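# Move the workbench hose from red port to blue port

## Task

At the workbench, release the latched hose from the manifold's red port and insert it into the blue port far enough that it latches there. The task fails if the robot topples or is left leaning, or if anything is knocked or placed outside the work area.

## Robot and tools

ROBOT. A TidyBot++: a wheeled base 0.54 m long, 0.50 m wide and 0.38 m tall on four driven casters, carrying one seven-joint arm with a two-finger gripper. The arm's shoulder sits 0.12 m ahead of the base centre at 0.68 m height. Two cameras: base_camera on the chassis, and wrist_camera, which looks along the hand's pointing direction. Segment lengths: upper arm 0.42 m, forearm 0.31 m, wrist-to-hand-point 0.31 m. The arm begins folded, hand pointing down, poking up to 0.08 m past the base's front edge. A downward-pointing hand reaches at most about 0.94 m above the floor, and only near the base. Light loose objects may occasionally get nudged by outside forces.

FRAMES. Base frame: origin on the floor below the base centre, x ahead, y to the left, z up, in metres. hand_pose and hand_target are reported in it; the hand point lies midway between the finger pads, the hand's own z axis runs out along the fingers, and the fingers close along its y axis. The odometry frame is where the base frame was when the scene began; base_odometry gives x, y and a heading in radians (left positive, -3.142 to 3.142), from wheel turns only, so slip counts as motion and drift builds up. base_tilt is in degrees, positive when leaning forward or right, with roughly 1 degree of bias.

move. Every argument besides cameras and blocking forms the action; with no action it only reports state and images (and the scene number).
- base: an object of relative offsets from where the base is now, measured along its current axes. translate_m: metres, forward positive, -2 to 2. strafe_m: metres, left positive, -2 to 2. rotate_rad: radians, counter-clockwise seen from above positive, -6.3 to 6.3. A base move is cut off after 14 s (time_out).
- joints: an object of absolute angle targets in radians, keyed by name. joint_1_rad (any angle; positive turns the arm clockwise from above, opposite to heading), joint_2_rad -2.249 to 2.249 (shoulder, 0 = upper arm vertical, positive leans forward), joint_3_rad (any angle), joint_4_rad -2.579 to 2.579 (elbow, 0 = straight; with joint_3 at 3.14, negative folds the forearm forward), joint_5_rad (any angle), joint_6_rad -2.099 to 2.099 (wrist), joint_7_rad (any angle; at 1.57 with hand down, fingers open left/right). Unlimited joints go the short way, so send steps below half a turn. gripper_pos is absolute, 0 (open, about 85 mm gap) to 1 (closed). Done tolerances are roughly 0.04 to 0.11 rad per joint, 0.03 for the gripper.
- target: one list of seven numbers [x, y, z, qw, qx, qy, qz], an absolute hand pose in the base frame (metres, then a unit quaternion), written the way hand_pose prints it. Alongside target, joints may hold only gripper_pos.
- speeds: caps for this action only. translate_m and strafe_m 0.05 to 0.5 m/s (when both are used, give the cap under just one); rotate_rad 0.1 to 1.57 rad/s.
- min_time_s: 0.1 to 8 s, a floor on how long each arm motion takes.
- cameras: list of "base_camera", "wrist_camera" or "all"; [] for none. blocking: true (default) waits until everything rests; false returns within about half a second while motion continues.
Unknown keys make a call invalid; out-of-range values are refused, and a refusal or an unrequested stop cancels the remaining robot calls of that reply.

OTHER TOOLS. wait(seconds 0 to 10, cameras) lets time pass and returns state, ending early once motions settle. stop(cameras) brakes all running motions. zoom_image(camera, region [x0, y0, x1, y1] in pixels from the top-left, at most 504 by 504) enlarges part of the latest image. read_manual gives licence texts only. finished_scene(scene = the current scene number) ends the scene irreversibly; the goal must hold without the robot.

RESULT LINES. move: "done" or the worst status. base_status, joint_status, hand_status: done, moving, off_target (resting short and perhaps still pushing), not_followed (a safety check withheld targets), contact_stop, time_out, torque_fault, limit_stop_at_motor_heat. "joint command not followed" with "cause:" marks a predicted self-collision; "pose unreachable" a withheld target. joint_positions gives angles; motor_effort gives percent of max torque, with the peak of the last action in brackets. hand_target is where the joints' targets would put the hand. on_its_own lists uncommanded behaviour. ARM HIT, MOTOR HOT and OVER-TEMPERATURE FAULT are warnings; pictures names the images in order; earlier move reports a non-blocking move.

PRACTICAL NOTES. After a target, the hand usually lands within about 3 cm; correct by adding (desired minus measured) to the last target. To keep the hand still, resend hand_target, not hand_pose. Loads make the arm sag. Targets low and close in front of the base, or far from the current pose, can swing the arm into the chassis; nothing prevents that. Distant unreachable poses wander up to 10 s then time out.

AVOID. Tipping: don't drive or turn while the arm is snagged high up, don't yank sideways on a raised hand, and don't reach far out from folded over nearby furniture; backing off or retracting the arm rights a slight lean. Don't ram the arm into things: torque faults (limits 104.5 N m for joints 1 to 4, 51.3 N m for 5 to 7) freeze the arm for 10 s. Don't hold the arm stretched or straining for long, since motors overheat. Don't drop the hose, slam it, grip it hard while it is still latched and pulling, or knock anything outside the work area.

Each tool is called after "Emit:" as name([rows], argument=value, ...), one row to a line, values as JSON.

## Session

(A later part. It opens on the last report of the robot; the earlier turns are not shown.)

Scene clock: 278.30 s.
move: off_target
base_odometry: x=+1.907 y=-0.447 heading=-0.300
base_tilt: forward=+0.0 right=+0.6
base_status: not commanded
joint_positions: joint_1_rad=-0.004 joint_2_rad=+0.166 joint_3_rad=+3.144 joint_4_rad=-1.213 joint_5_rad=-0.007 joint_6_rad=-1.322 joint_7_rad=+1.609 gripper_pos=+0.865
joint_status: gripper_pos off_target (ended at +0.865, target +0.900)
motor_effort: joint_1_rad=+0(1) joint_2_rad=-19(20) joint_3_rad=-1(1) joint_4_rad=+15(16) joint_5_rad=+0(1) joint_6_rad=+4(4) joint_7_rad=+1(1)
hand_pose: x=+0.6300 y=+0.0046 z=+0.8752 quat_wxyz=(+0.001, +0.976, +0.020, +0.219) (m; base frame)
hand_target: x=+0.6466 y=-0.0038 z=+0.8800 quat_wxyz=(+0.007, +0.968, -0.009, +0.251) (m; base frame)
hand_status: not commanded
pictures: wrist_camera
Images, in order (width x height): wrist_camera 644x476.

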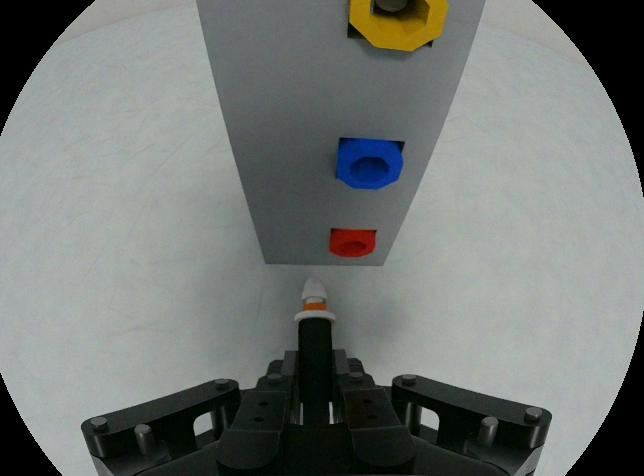

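Emit:
move(joints={"joint_1_rad": 0.0, "joint_2_rad": 0.17, "joint_3_rad": 3.14, "joint_4_rad": -1.10, "joint_5_rad": 0.02, "joint_6_rad": -1.46, "joint_7_rad": 1.55, "gripper_pos": 0.97}, min_time_s=1.5, cameras=["wrist_camera"])

Emit:
zoom_image(camera="wrist_camera", region=[202, 230, 422, 430])

Scene clock: 281.43 s.
move: off_target
base_odometry: x=+1.907 y=-0.447 heading=-0.300
base_tilt: forward=+0.0 right=+0.6
base_status: not commanded
joint_positions: joint_1_rad=-0.004 joint_2_rad=+0.166 joint_3_rad=+3.144 joint_4_rad=-1.128 joint_5_rad=-0.007 joint_6_rad=-1.381 joint_7_rad=+1.609 gripper_pos=+0.865
joint_status: gripper_pos off_target (ended at +0.865, target +0.970); the others done
motor_effort: joint_1_rad=+0(1) joint_2_rad=-21(22) joint_3_rad=-1(2) joint_4_rad=+17(18) joint_5_rad=-1(1) joint_6_rad=+5(6) joint_7_rad=+1(1)
hand_pose: x=+0.6309 y=+0.0046 z=+0.9045 quat_wxyz=(+0.001, +0.973, +0.020, +0.231) (m; base frame)
hand_target: x=+0.6149 y=-0.0041 z=+0.9044 quat_wxyz=(+0.008, +0.979, -0.010, +0.204) (m; base frame)
hand_status: not commanded
pictures: wrist_camera
Images, in order (width x height): wrist_camera 644x476.

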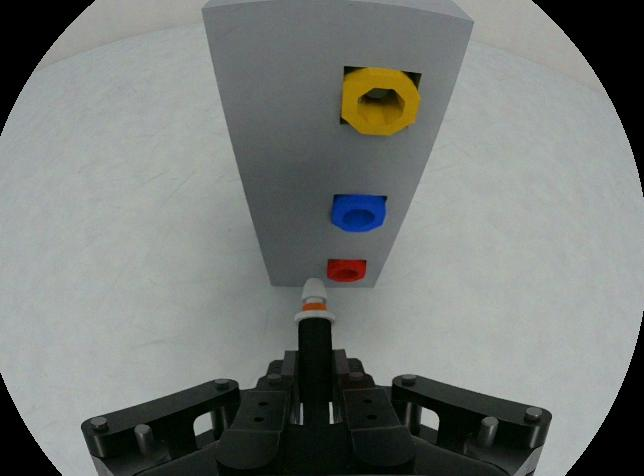

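Scaled by 2.291.

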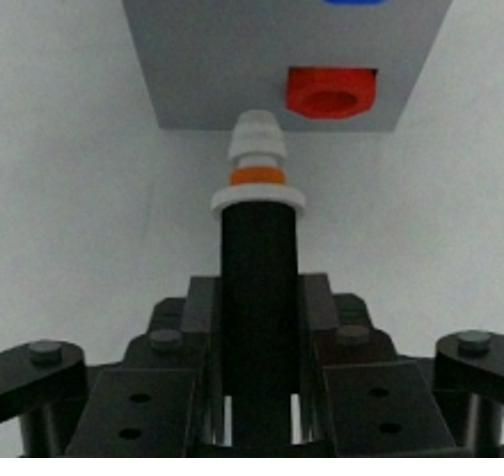

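Emit:
move(base={"translate_m": -0.035, "strafe_m": -0.02}, speeds={"translate_m": 0.15}, joints={"joint_1_rad": 0.0, "joint_2_rad": 0.247, "joint_3_rad": 3.14, "joint_4_rad": -0.828, "joint_5_rad": 0.02, "joint_6_rad": -1.685, "joint_7_rad": 1.55}, min_time_s=1.5, cameras=["wrist_camera"])

Emit:
zoom_image(camera="wrist_camera", region=[202, 190, 422, 390])

Scene clock: 283.97 s.
move: done
base_odometry: x=+1.868 y=-0.456 heading=-0.300
base_tilt: forward=+0.0 right=+0.6
base_status: done
joint_positions: joint_1_rad=-0.004 joint_2_rad=+0.210 joint_3_rad=+3.144 joint_4_rad=-0.854 joint_5_rad=-0.007 joint_6_rad=-1.603 joint_7_rad=+1.609 gripper_pos=+0.865
joint_status: all done
motor_effort: joint_1_rad=+0(2) joint_2_rad=-21(25) joint_3_rad=-1(3) joint_4_rad=+15(18) joint_5_rad=-1(1) joint_6_rad=+5(6) joint_7_rad=+0(2)
hand_pose: x=+0.6238 y=+0.0048 z=+0.9690 quat_wxyz=(+0.001, +0.972, +0.021, +0.235) (m; base frame)
hand_target: x=+0.6143 y=-0.0042 z=+0.9505 quat_wxyz=(+0.007, +0.982, -0.012, +0.190) (m; base frame)
hand_status: not commanded
pictures: wrist_camera
Images, in order (width x height): wrist_camera 644x476.

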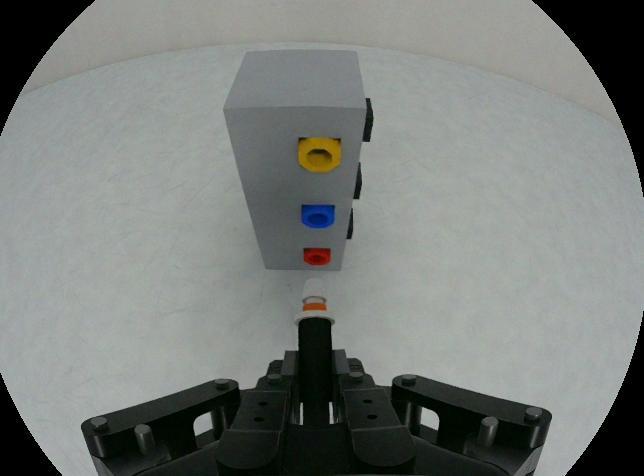

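Scaled by 2.291.

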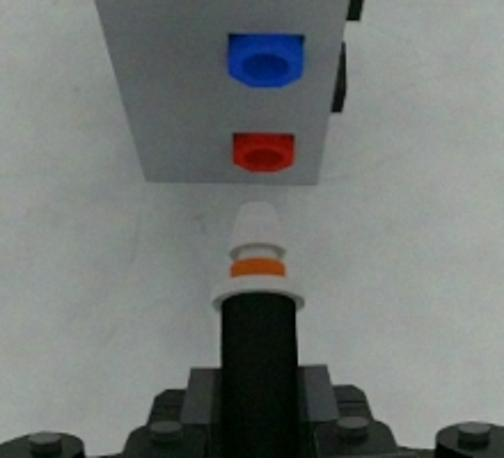

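Emit:
move(joints={"joint_2_rad": 0.277}, base={"translate_m": 0.01}, speeds={"translate_m": 0.06}, cameras=["wrist_camera"])

Emit:
zoom_image(camera="wrist_camera", region=[242, 190, 402, 340])

Scene clock: 285.13 s.
move: done
base_odometry: x=+1.877 y=-0.459 heading=-0.300
base_tilt: forward=+0.0 right=+0.6
base_status: done
joint_positions: joint_1_rad=-0.004 joint_2_rad=+0.251 joint_3_rad=+3.144 joint_4_rad=-0.851 joint_5_rad=-0.007 joint_6_rad=-1.606 joint_7_rad=+1.609 gripper_pos=+0.865
joint_status: all done
motor_effort: joint_1_rad=+0(1) joint_2_rad=-23(25) joint_3_rad=-1(1) joint_4_rad=+15(17) joint_5_rad=-1(1) joint_6_rad=+4(5) joint_7_rad=+1(1)
hand_pose: x=+0.6348 y=+0.0048 z=+0.9488 quat_wxyz=(+0.001, +0.976, +0.021, +0.215) (m; base frame)
hand_target: x=+0.6221 y=-0.0042 z=+0.9355 quat_wxyz=(+0.007, +0.984, -0.012, +0.175) (m; base frame)
hand_status: not commanded
pictures: wrist_camera
Images, in order (width x height): wrist_camera 644x476.

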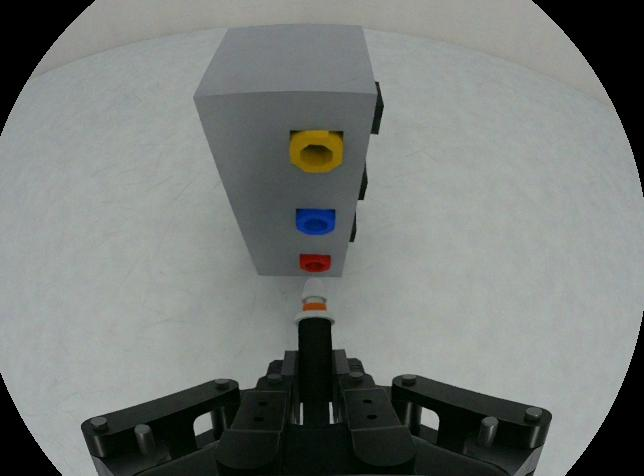

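Scaled by 3.150.

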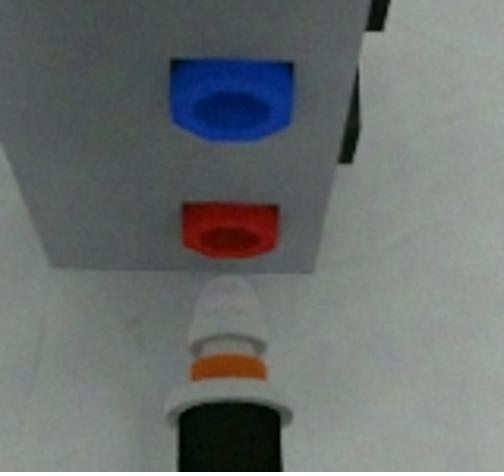

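Emit:
move(joints={"joint_4_rad": -0.812}, base={"translate_m": 0.014, "strafe_m": -0.001}, speeds={"translate_m": 0.06}, cameras=["wrist_camera"])

Emit:
zoom_image(camera="wrist_camera", region=[242, 190, 402, 340])

Scene clock: 286.60 s.
move: done
base_odometry: x=+1.890 y=-0.464 heading=-0.301
base_tilt: forward=+0.0 right=+0.6
base_status: done
joint_positions: joint_1_rad=-0.004 joint_2_rad=+0.254 joint_3_rad=+3.144 joint_4_rad=-0.836 joint_5_rad=-0.007 joint_6_rad=-1.609 joint_7_rad=+1.609 gripper_pos=+0.865
joint_status: all done
motor_effort: joint_1_rad=+0(1) joint_2_rad=-23(26) joint_3_rad=-1(2) joint_4_rad=+16(17) joint_5_rad=+0(1) joint_6_rad=+4(5) joint_7_rad=+1(1)
hand_pose: x=+0.6367 y=+0.0048 z=+0.9536 quat_wxyz=(+0.001, +0.975, +0.021, +0.220) (m; base frame)
hand_target: x=+0.6245 y=-0.0042 z=+0.9417 quat_wxyz=(+0.007, +0.983, -0.012, +0.183) (m; base frame)
hand_status: not commanded
pictures: wrist_camera
Images, in order (width x height): wrist_camera 644x476.

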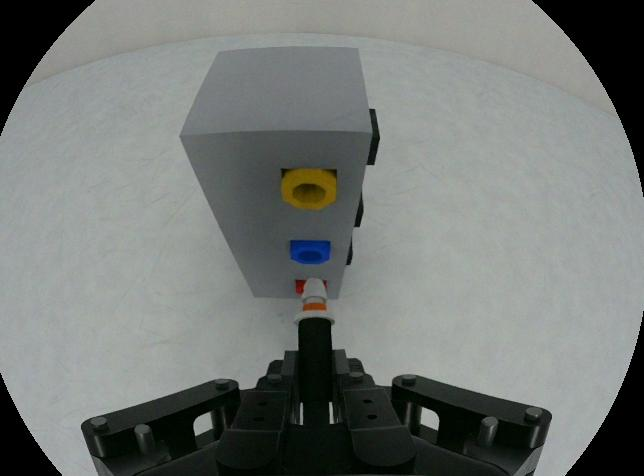

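Scaled by 3.150.

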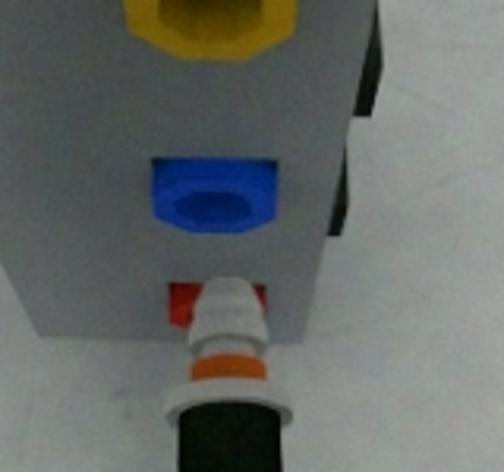

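Emit:
move(base={"rotate_rad": -0.025, "strafe_m": 0.019}, speeds={"strafe_m": 0.06, "rotate_rad": 0.1}, cameras=["wrist_camera"])

Emit:
zoom_image(camera="wrist_camera", region=[242, 190, 402, 340])

Scene clock: 288.00 s.
move: done
base_odometry: x=+1.896 y=-0.446 heading=-0.326
base_tilt: forward=+0.0 right=+0.6
base_status: done
joint_positions: joint_1_rad=-0.004 joint_2_rad=+0.254 joint_3_rad=+3.143 joint_4_rad=-0.836 joint_5_rad=-0.007 joint_6_rad=-1.609 joint_7_rad=+1.609 gripper_pos=+0.865
joint_status: not commanded
motor_effort: joint_1_rad=+0(3) joint_2_rad=-23(24) joint_3_rad=-1(3) joint_4_rad=+16(16) joint_5_rad=+0(2) joint_6_rad=+5(5) joint_7_rad=+0(1)
hand_pose: x=+0.6367 y=+0.0050 z=+0.9536 quat_wxyz=(+0.001, +0.975, +0.021, +0.220) (m; base frame)
hand_target: x=+0.6245 y=-0.0042 z=+0.9417 quat_wxyz=(+0.007, +0.983, -0.012, +0.183) (m; base frame)
hand_status: not commanded
pictures: wrist_camera
Images, in order (width x height): wrist_camera 644x476.

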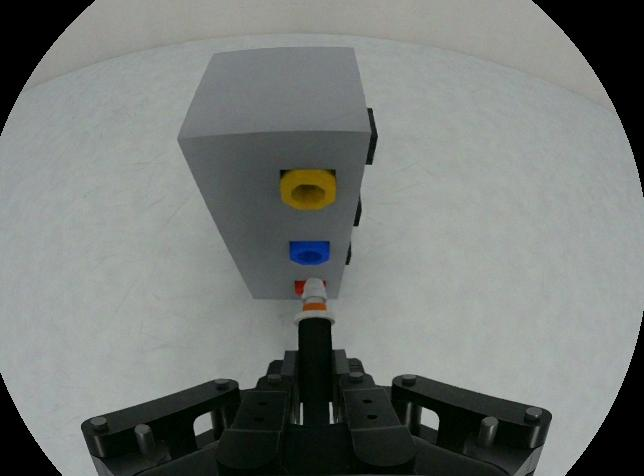

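Scaled by 3.150.

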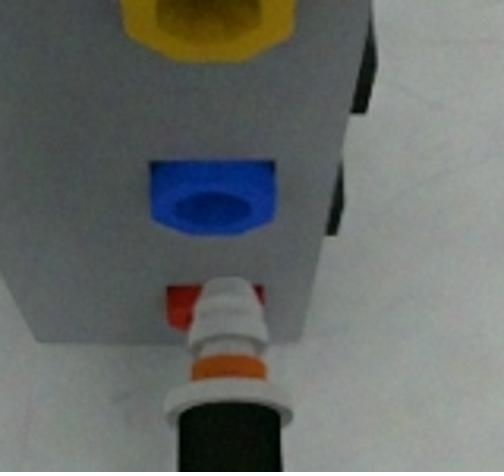

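Emit:
move(base={"translate_m": 0.010, "strafe_m": 0.003}, speeds={"translate_m": 0.06}, cameras=["wrist_camera"])

Emit:
zoom_image(camera="wrist_camera", region=[242, 190, 402, 340])

Scene clock: 288.97 s.
move: done
base_odometry: x=+1.906 y=-0.446 heading=-0.326
base_tilt: forward=+0.0 right=+0.6
base_status: done
joint_positions: joint_1_rad=-0.004 joint_2_rad=+0.258 joint_3_rad=+3.143 joint_4_rad=-0.835 joint_5_rad=-0.007 joint_6_rad=-1.610 joint_7_rad=+1.609 gripper_pos=+0.865
joint_status: not commanded
motor_effort: joint_1_rad=+0(2) joint_2_rad=-22(27) joint_3_rad=-1(2) joint_4_rad=+15(16) joint_5_rad=-1(1) joint_6_rad=+5(5) joint_7_rad=+1(1)
hand_pose: x=+0.6379 y=+0.0050 z=+0.9511 quat_wxyz=(+0.001, +0.976, +0.021, +0.217) (m; base frame)
hand_target: x=+0.6245 y=-0.0042 z=+0.9417 quat_wxyz=(+0.007, +0.983, -0.012, +0.183) (m; base frame)
hand_status: not commanded
pictures: wrist_camera
Images, in order (width x height): wrist_camera 644x476.

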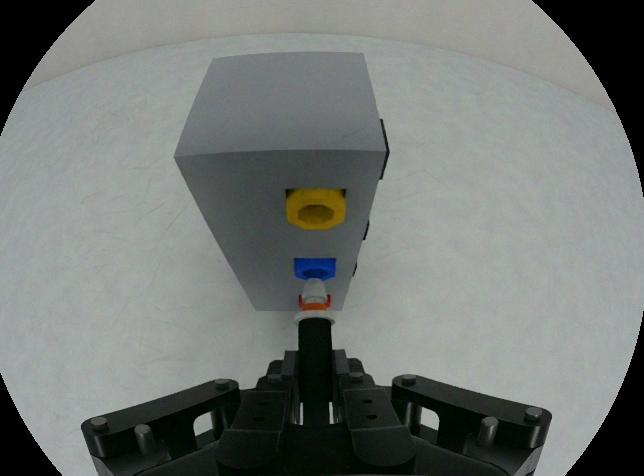

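Scaled by 3.150.

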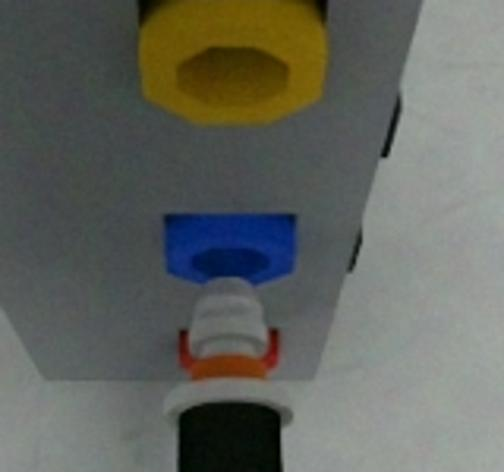

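Emit:
move(joints={"joint_4_rad": -0.803}, base={"translate_m": 0.006}, speeds={"translate_m": 0.06}, cameras=["wrist_camera"])

Emit:
zoom_image(camera="wrist_camera", region=[242, 190, 402, 340])

Scene clock: 289.90 s.
move: done
base_odometry: x=+1.912 y=-0.448 heading=-0.326
base_tilt: forward=+0.0 right=+0.6
base_status: done
joint_positions: joint_1_rad=-0.004 joint_2_rad=+0.259 joint_3_rad=+3.143 joint_4_rad=-0.828 joint_5_rad=-0.007 joint_6_rad=-1.611 joint_7_rad=+1.609 gripper_pos=+0.865
joint_status: all done
motor_effort: joint_1_rad=+0(1) joint_2_rad=-23(27) joint_3_rad=-1(2) joint_4_rad=+16(16) joint_5_rad=+0(1) joint_6_rad=+5(6) joint_7_rad=+1(1)
hand_pose: x=+0.6389 y=+0.0050 z=+0.9535 quat_wxyz=(+0.001, +0.975, +0.021, +0.220) (m; base frame)
hand_target: x=+0.6257 y=-0.0042 z=+0.9453 quat_wxyz=(+0.007, +0.982, -0.012, +0.187) (m; base frame)
hand_status: not commanded
pictures: wrist_camera
Images, in order (width x height): wrist_camera 644x476.

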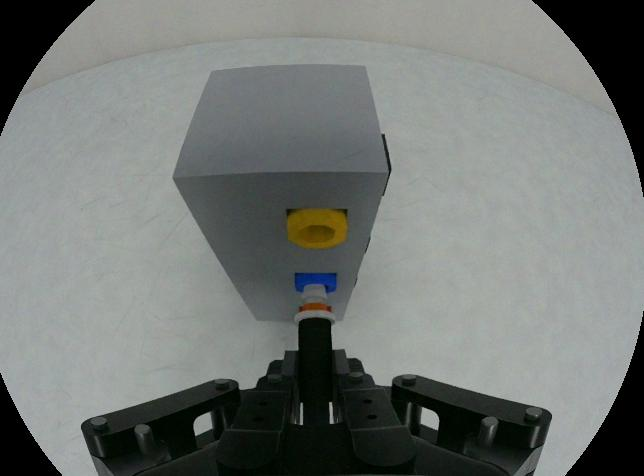

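Scaled by 3.150.

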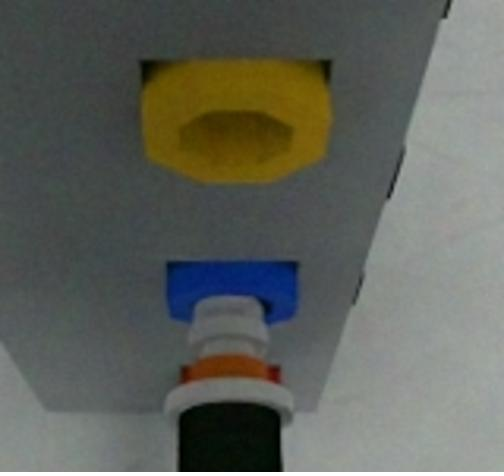

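Emit:
move(base={"translate_m": 0.012}, speeds={"translate_m": 0.05}, joints={"gripper_pos": 1.0}, cameras=["wrist_camera"])

Emit:
zoom_image(camera="wrist_camera", region=[242, 190, 402, 340])

Scene clock: 293.13 s.
move: off_target
base_odometry: x=+1.924 y=-0.452 heading=-0.325
base_tilt: forward=+0.0 right=+0.6
base_status: done
joint_positions: joint_1_rad=-0.003 joint_2_rad=+0.257 joint_3_rad=+3.143 joint_4_rad=-0.824 joint_5_rad=-0.006 joint_6_rad=-1.633 joint_7_rad=+1.609 gripper_pos=+0.865
joint_status: gripper_pos off_target (ended at +0.865, target +1.000)
motor_effort: joint_1_rad=-1(3) joint_2_rad=-21(25) joint_3_rad=-1(3) joint_4_rad=+15(17) joint_5_rad=-1(3) joint_6_rad=+6(10) joint_7_rad=+0(1)
hand_pose: x=+0.6325 y=+0.0041 z=+0.9535 quat_wxyz=(+0.001, +0.977, +0.021, +0.212) (m; base frame)
hand_target: x=+0.6257 y=-0.0042 z=+0.9453 quat_wxyz=(+0.007, +0.982, -0.012, +0.187) (m; base frame)
hand_status: not commanded
pictures: wrist_camera
Images, in order (width x height): wrist_camera 644x476.

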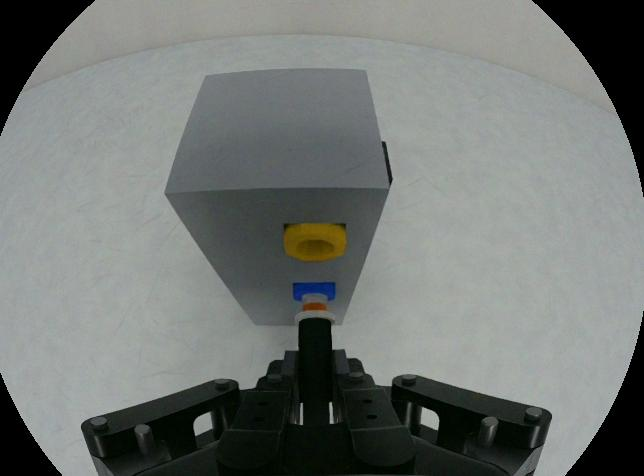

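Scaled by 3.150.

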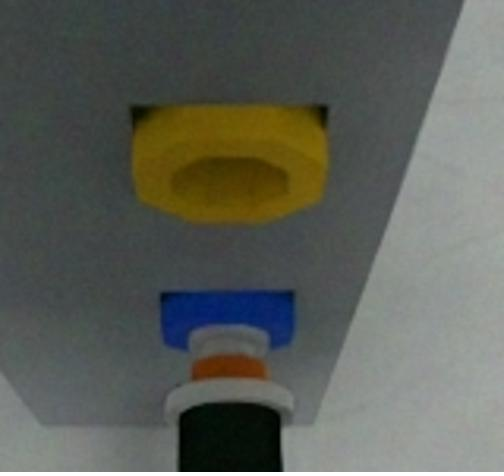

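Emit:
move(joints={"joint_2_rad": 0.33, "joint_4_rad": -0.78, "joint_6_rad": -1.45}, cameras=["wrist_camera"])

Emit:
zoom_image(camera="wrist_camera", region=[242, 190, 402, 340])

Scene clock: 294.37 s.
move: off_target
base_odometry: x=+1.923 y=-0.452 heading=-0.325
base_tilt: forward=+0.0 right=+0.6
base_status: not commanded
joint_positions: joint_1_rad=-0.003 joint_2_rad=+0.259 joint_3_rad=+3.143 joint_4_rad=-0.823 joint_5_rad=-0.006 joint_6_rad=-1.628 joint_7_rad=+1.609 gripper_pos=+0.865
joint_status: joint_6_rad off_target (ended at -1.628, target -1.450); the others done
motor_effort: joint_1_rad=+0(1) joint_2_rad=-16(22) joint_3_rad=-1(2) joint_4_rad=+20(21) joint_5_rad=+0(1) joint_6_rad=+22(22) joint_7_rad=+1(1)
hand_pose: x=+0.6346 y=+0.0041 z=+0.9535 quat_wxyz=(+0.001, +0.977, +0.020, +0.214) (m; base frame)
hand_target: x=+0.7079 y=-0.0041 z=+0.9596 quat_wxyz=(+0.006, +0.958, -0.011, +0.287) (m; base frame)
hand_status: not commanded
pictures: wrist_camera
Images, in order (width x height): wrist_camera 644x476.

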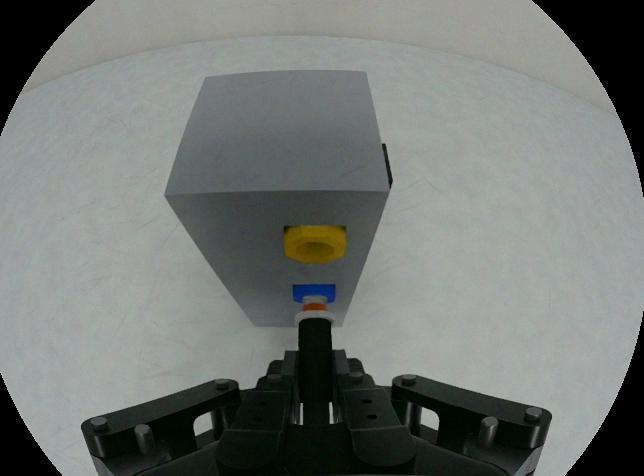

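Scaled by 3.150.

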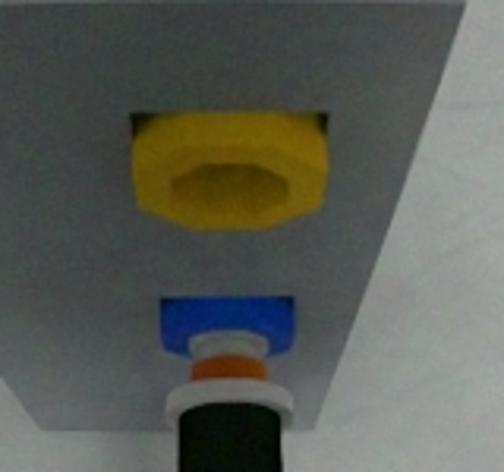

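Emit:
move(joints={"joint_2_rad": 0.37, "joint_4_rad": -0.765, "joint_6_rad": -1.27}, cameras=["wrist_camera"])

Emit:
zoom_image(camera="wrist_camera", region=[242, 190, 402, 340])

Scene clock: 295.60 s.
move: off_target
base_odometry: x=+1.923 y=-0.452 heading=-0.325
base_tilt: forward=+0.0 right=+0.6
base_status: not commanded
joint_positions: joint_1_rad=-0.003 joint_2_rad=+0.265 joint_3_rad=+3.142 joint_4_rad=-0.824 joint_5_rad=-0.006 joint_6_rad=-1.611 joint_7_rad=+1.609 gripper_pos=+0.865
joint_status: joint_2_rad off_target (ended at +0.265, target +0.370); joint_6_rad off_target (ended at -1.611, target -1.270); the others done
motor_effort: joint_1_rad=+0(1) joint_2_rad=-8(17) joint_3_rad=+0(1) joint_4_rad=+24(25) joint_5_rad=+0(1) joint_6_rad=+38(40) joint_7_rad=+1(1)
hand_pose: x=+0.6407 y=+0.0043 z=+0.9524 quat_wxyz=(+0.001, +0.975, +0.021, +0.219) (m; base frame)
hand_target: x=+0.7652 y=-0.0038 z=+0.9762 quat_wxyz=(+0.006, +0.933, -0.010, +0.360) (m; base frame)
hand_status: not commanded
pictures: wrist_camera
Images, in order (width x height): wrist_camera 644x476.

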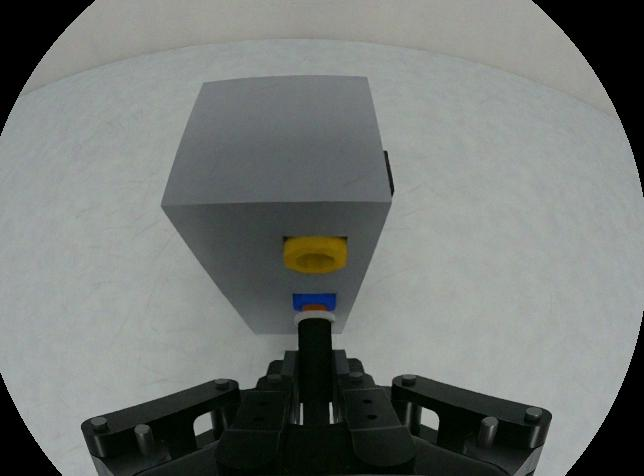

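Scaled by 3.150.

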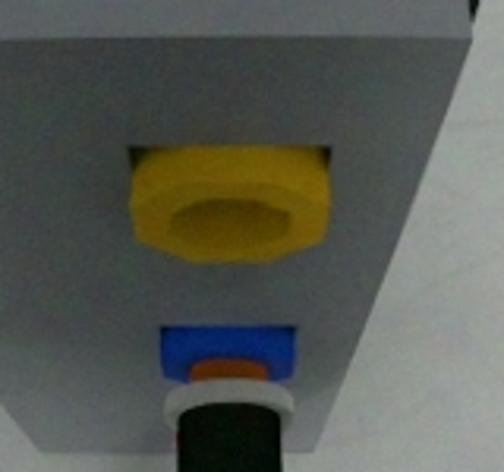

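Emit:
move(joints={"joint_2_rad": 0.41, "joint_4_rad": -0.745, "joint_6_rad": -1.09}, cameras=["wrist_camera"])

Emit:
zoom_image(camera="wrist_camera", region=[242, 190, 402, 340])

Scene clock: 296.67 s.
move: off_target
base_odometry: x=+1.923 y=-0.451 heading=-0.325
base_tilt: forward=-0.1 right=+0.6
base_status: not commanded
joint_positions: joint_1_rad=-0.003 joint_2_rad=+0.267 joint_3_rad=+3.142 joint_4_rad=-0.824 joint_5_rad=-0.006 joint_6_rad=-1.606 joint_7_rad=+1.609 gripper_pos=+0.865
joint_status: joint_2_rad off_target (ended at +0.266, target +0.410); joint_4_rad off_target (ended at -0.824, target -0.745); joint_6_rad off_target (ended at -1.606, target -1.090)
motor_effort: joint_1_rad=+0(0) joint_2_rad=-1(9) joint_3_rad=+0(1) joint_4_rad=+29(30) joint_5_rad=+0(1) joint_6_rad=+55(56) joint_7_rad=+0(1)
hand_pose: x=+0.6426 y=+0.0043 z=+0.9520 quat_wxyz=(+0.001, +0.975, +0.021, +0.221) (m; base frame)
hand_target: x=+0.8174 y=-0.0033 z=+1.0004 quat_wxyz=(+0.005, +0.901, -0.009, +0.433) (m; base frame)
hand_status: not commanded
pictures: wrist_camera
Images, in order (width x height): wrist_camera 644x476.

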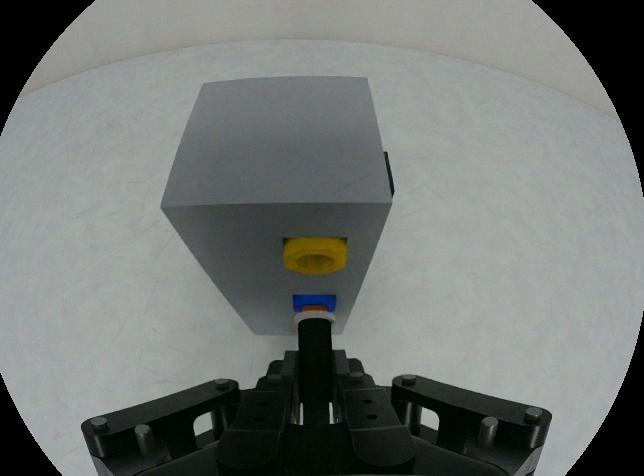

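Scaled by 3.150.

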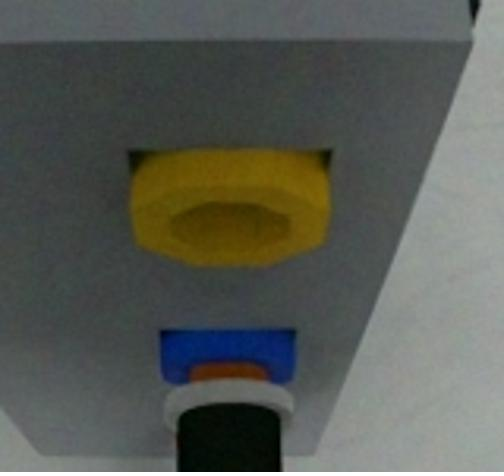

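Emit:
move(joints={"joint_2_rad": 0.45, "joint_4_rad": -0.745, "joint_6_rad": -0.92}, cameras=["wrist_camera"])

Emit:
zoom_image(camera="wrist_camera", region=[242, 190, 402, 340])

Scene clock: 298.27 s.
move: off_target
base_odometry: x=+1.922 y=-0.451 heading=-0.325
base_tilt: forward=-0.1 right=+0.6
base_status: not commanded
joint_positions: joint_1_rad=-0.003 joint_2_rad=+0.270 joint_3_rad=+3.142 joint_4_rad=-0.835 joint_5_rad=-0.005 joint_6_rad=-1.581 joint_7_rad=+1.609 gripper_pos=+0.865
joint_status: joint_2_rad off_target (ended at +0.270, target +0.450); joint_4_rad off_target (ended at -0.835, target -0.745); joint_6_rad off_target (ended at -1.581, target -0.920)
motor_effort: joint_1_rad=-1(1) joint_2_rad=+7(10) joint_3_rad=+0(1) joint_4_rad=+32(35) joint_5_rad=-1(2) joint_6_rad=+68(73) joint_7_rad=+1(1)
hand_pose: x=+0.6491 y=+0.0044 z=+0.9490 quat_wxyz=(+0.001, +0.974, +0.021, +0.226) (m; base frame)
hand_target: x=+0.8595 y=-0.0028 z=+1.0129 quat_wxyz=(+0.004, +0.873, -0.007, +0.488) (m; base frame)
hand_status: not commanded
pictures: wrist_camera
Images, in order (width x height): wrist_camera 644x476.

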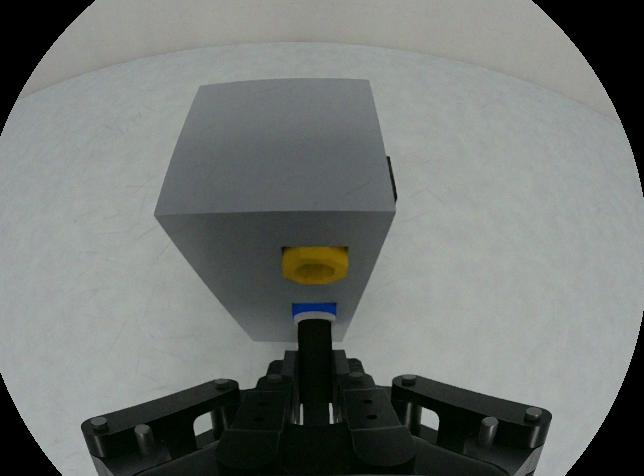

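Scaled by 3.150.

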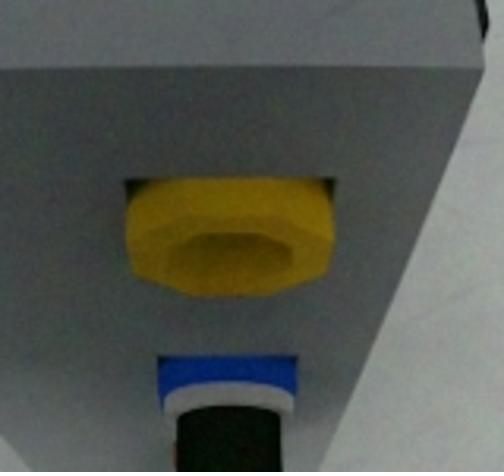

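Emit:
move(joints={"joint_2_rad": 0.27, "joint_4_rad": -0.83, "joint_6_rad": -1.78}, min_time_s=1, cameras=["wrist_camera"])

Emit:
zoom_image(camera="wrist_camera", region=[242, 190, 402, 340])

Scene clock: 299.90 s.
move: off_target
base_odometry: x=+1.924 y=-0.452 heading=-0.326
base_tilt: forward=+0.0 right=+0.6
base_status: not commanded
joint_positions: joint_1_rad=-0.003 joint_2_rad=+0.266 joint_3_rad=+3.142 joint_4_rad=-0.830 joint_5_rad=-0.005 joint_6_rad=-1.602 joint_7_rad=+1.609 gripper_pos=+0.866
joint_status: joint_6_rad off_target (ended at -1.603, target -1.780); the others done
motor_effort: joint_1_rad=+0(1) joint_2_rad=-27(27) joint_3_rad=-1(1) joint_4_rad=+12(33) joint_5_rad=+0(2) joint_6_rad=-5(69) joint_7_rad=+1(1)
hand_pose: x=+0.6426 y=+0.0044 z=+0.9505 quat_wxyz=(+0.001, +0.975, +0.021, +0.220) (m; base frame)
hand_target: x=+0.5919 y=-0.0041 z=+0.9293 quat_wxyz=(+0.008, +0.991, -0.013, +0.130) (m; base frame)
hand_status: not commanded
pictures: wrist_camera
Images, in order (width x height): wrist_camera 644x476.

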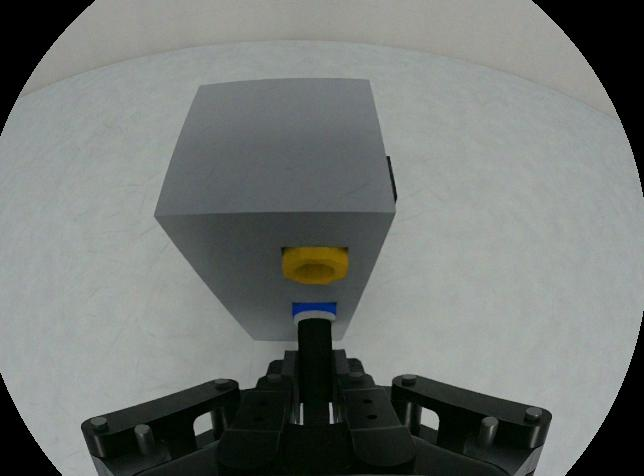

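Scaled by 3.150.

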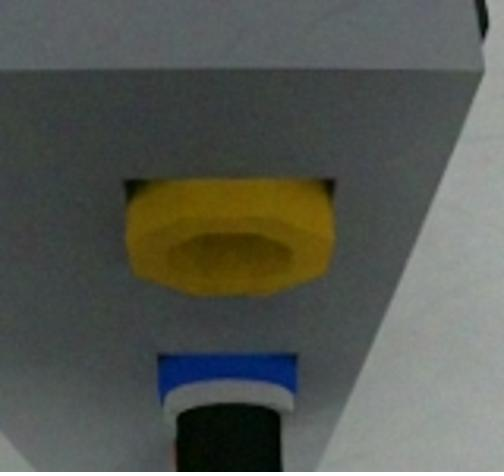

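Emit:
move(joints={"joint_2_rad": 0.28, "joint_4_rad": -0.807, "joint_6_rad": -1.677}, min_time_s=0.5)

Emit:
move(joints={"gripper_pos": 0.3}, cameras=["wrist_camera"])

Emit:
zoom_image(camera="wrist_camera", region=[242, 190, 402, 340])

Scene clock: 301.40 s.
move: done
base_odometry: x=+1.924 y=-0.452 heading=-0.326
base_tilt: forward=+0.0 right=+0.6
base_status: not commanded
joint_positions: joint_1_rad=-0.003 joint_2_rad=+0.266 joint_3_rad=+3.142 joint_4_rad=-0.829 joint_5_rad=-0.005 joint_6_rad=-1.603 joint_7_rad=+1.609 gripper_pos=+0.866
joint_status: all done
motor_effort: joint_1_rad=+0(0) joint_2_rad=-26(28) joint_3_rad=-1(1) joint_4_rad=+15(15) joint_5_rad=+0(0) joint_6_rad=-2(7) joint_7_rad=+1(1)
hand_pose: x=+0.6427 y=+0.0044 z=+0.9506 quat_wxyz=(+0.001, +0.975, +0.021, +0.220) (m; base frame)
hand_target: x=+0.6283 y=-0.0042 z=+0.9431 quat_wxyz=(+0.007, +0.982, -0.012, +0.188) (m; base frame)
hand_status: not commanded
pictures: none

Scene clock: 302.33 s.
move: done
base_odometry: x=+1.924 y=-0.452 heading=-0.326
base_tilt: forward=+0.0 right=+0.6
base_status: not commanded
joint_positions: joint_1_rad=-0.003 joint_2_rad=+0.267 joint_3_rad=+3.142 joint_4_rad=-0.829 joint_5_rad=-0.005 joint_6_rad=-1.627 joint_7_rad=+1.609 gripper_pos=+0.300
joint_status: all done
motor_effort: joint_1_rad=+0(1) joint_2_rad=-23(30) joint_3_rad=-1(1) joint_4_rad=+14(17) joint_5_rad=-1(1) joint_6_rad=+4(5) joint_7_rad=+0(1)
hand_pose: x=+0.6363 y=+0.0044 z=+0.9472 quat_wxyz=(+0.001, +0.978, +0.021, +0.208) (m; base frame)
hand_target: x=+0.6283 y=-0.0042 z=+0.9431 quat_wxyz=(+0.007, +0.982, -0.012, +0.188) (m; base frame)
hand_status: not commanded
pictures: wrist_camera
Images, in order (width x height): wrist_camera 644x476.

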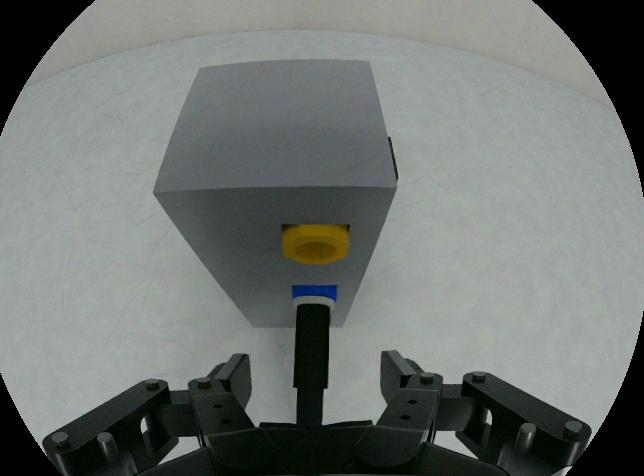

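Scaled by 3.150.

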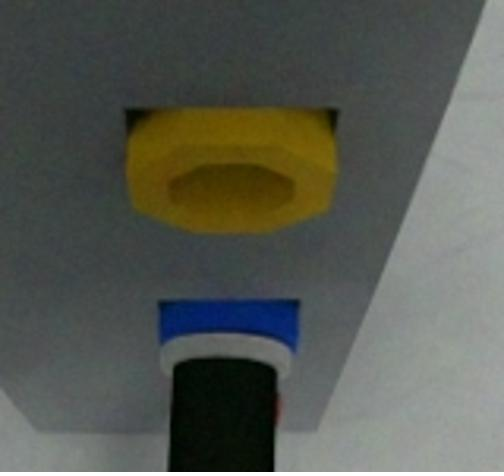

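Emit:
move(joints={"joint_2_rad": 0.23, "joint_4_rad": -0.62, "joint_6_rad": -1.9}, min_time_s=1.5, cameras=["wrist_camera"])

Emit:
move(base={"translate_m": -0.15}, cameras=["wrist_camera"])

Scene clock: 304.57 s.
move: done
base_odometry: x=+1.924 y=-0.452 heading=-0.326
base_tilt: forward=+0.0 right=+0.6
base_status: not commanded
joint_positions: joint_1_rad=-0.003 joint_2_rad=+0.249 joint_3_rad=+3.142 joint_4_rad=-0.644 joint_5_rad=-0.005 joint_6_rad=-1.818 joint_7_rad=+1.609 gripper_pos=+0.300
joint_status: all done
motor_effort: joint_1_rad=+0(1) joint_2_rad=-22(24) joint_3_rad=-1(1) joint_4_rad=+14(16) joint_5_rad=-1(1) joint_6_rad=+4(5) joint_7_rad=+0(1)
hand_pose: x=+0.5973 y=+0.0042 z=+1.0037 quat_wxyz=(+0.001, +0.977, +0.021, +0.213) (m; base frame)
hand_target: x=+0.5699 y=-0.0040 z=+1.0113 quat_wxyz=(+0.006, +0.981, -0.014, +0.195) (m; base frame)
hand_status: not commanded
pictures: wrist_camera
Images, in order (width x height): wrist_camera 644x476.

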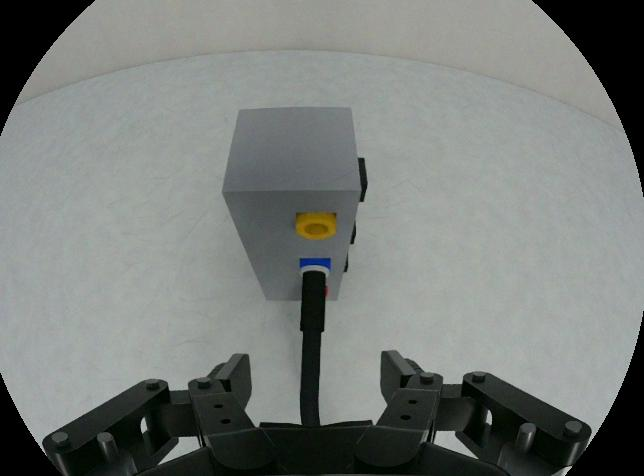

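Scene clock: 306.07 s.
move: done
base_odometry: x=+1.781 y=-0.404 heading=-0.326
base_tilt: forward=+0.0 right=+0.6
base_status: done
joint_positions: joint_1_rad=-0.003 joint_2_rad=+0.230 joint_3_rad=+3.142 joint_4_rad=-0.640 joint_5_rad=-0.005 joint_6_rad=-1.825 joint_7_rad=+1.609 gripper_pos=+0.300
joint_status: not commanded
motor_effort: joint_1_rad=+0(2) joint_2_rad=-20(26) joint_3_rad=-1(2) joint_4_rad=+13(14) joint_5_rad=-1(1) joint_6_rad=+4(5) joint_7_rad=+0(1)
hand_pose: x=+0.5896 y=+0.0040 z=+1.0134 quat_wxyz=(+0.002, +0.975, +0.021, +0.222) (m; base frame)
hand_target: x=+0.5699 y=-0.0040 z=+1.0113 quat_wxyz=(+0.006, +0.981, -0.014, +0.195) (m; base frame)
hand_status: not commanded
pictures: wrist_camera
Images, in order (width x height): wrist_camera 644x476.

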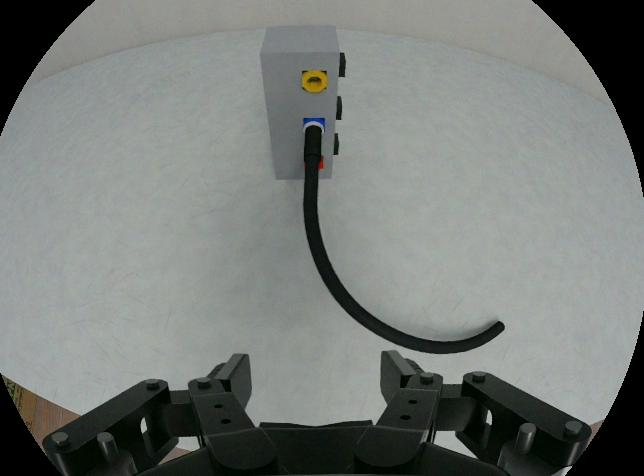

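Emit:
finished_scene(scene=1)

The scene is finished: the task was done.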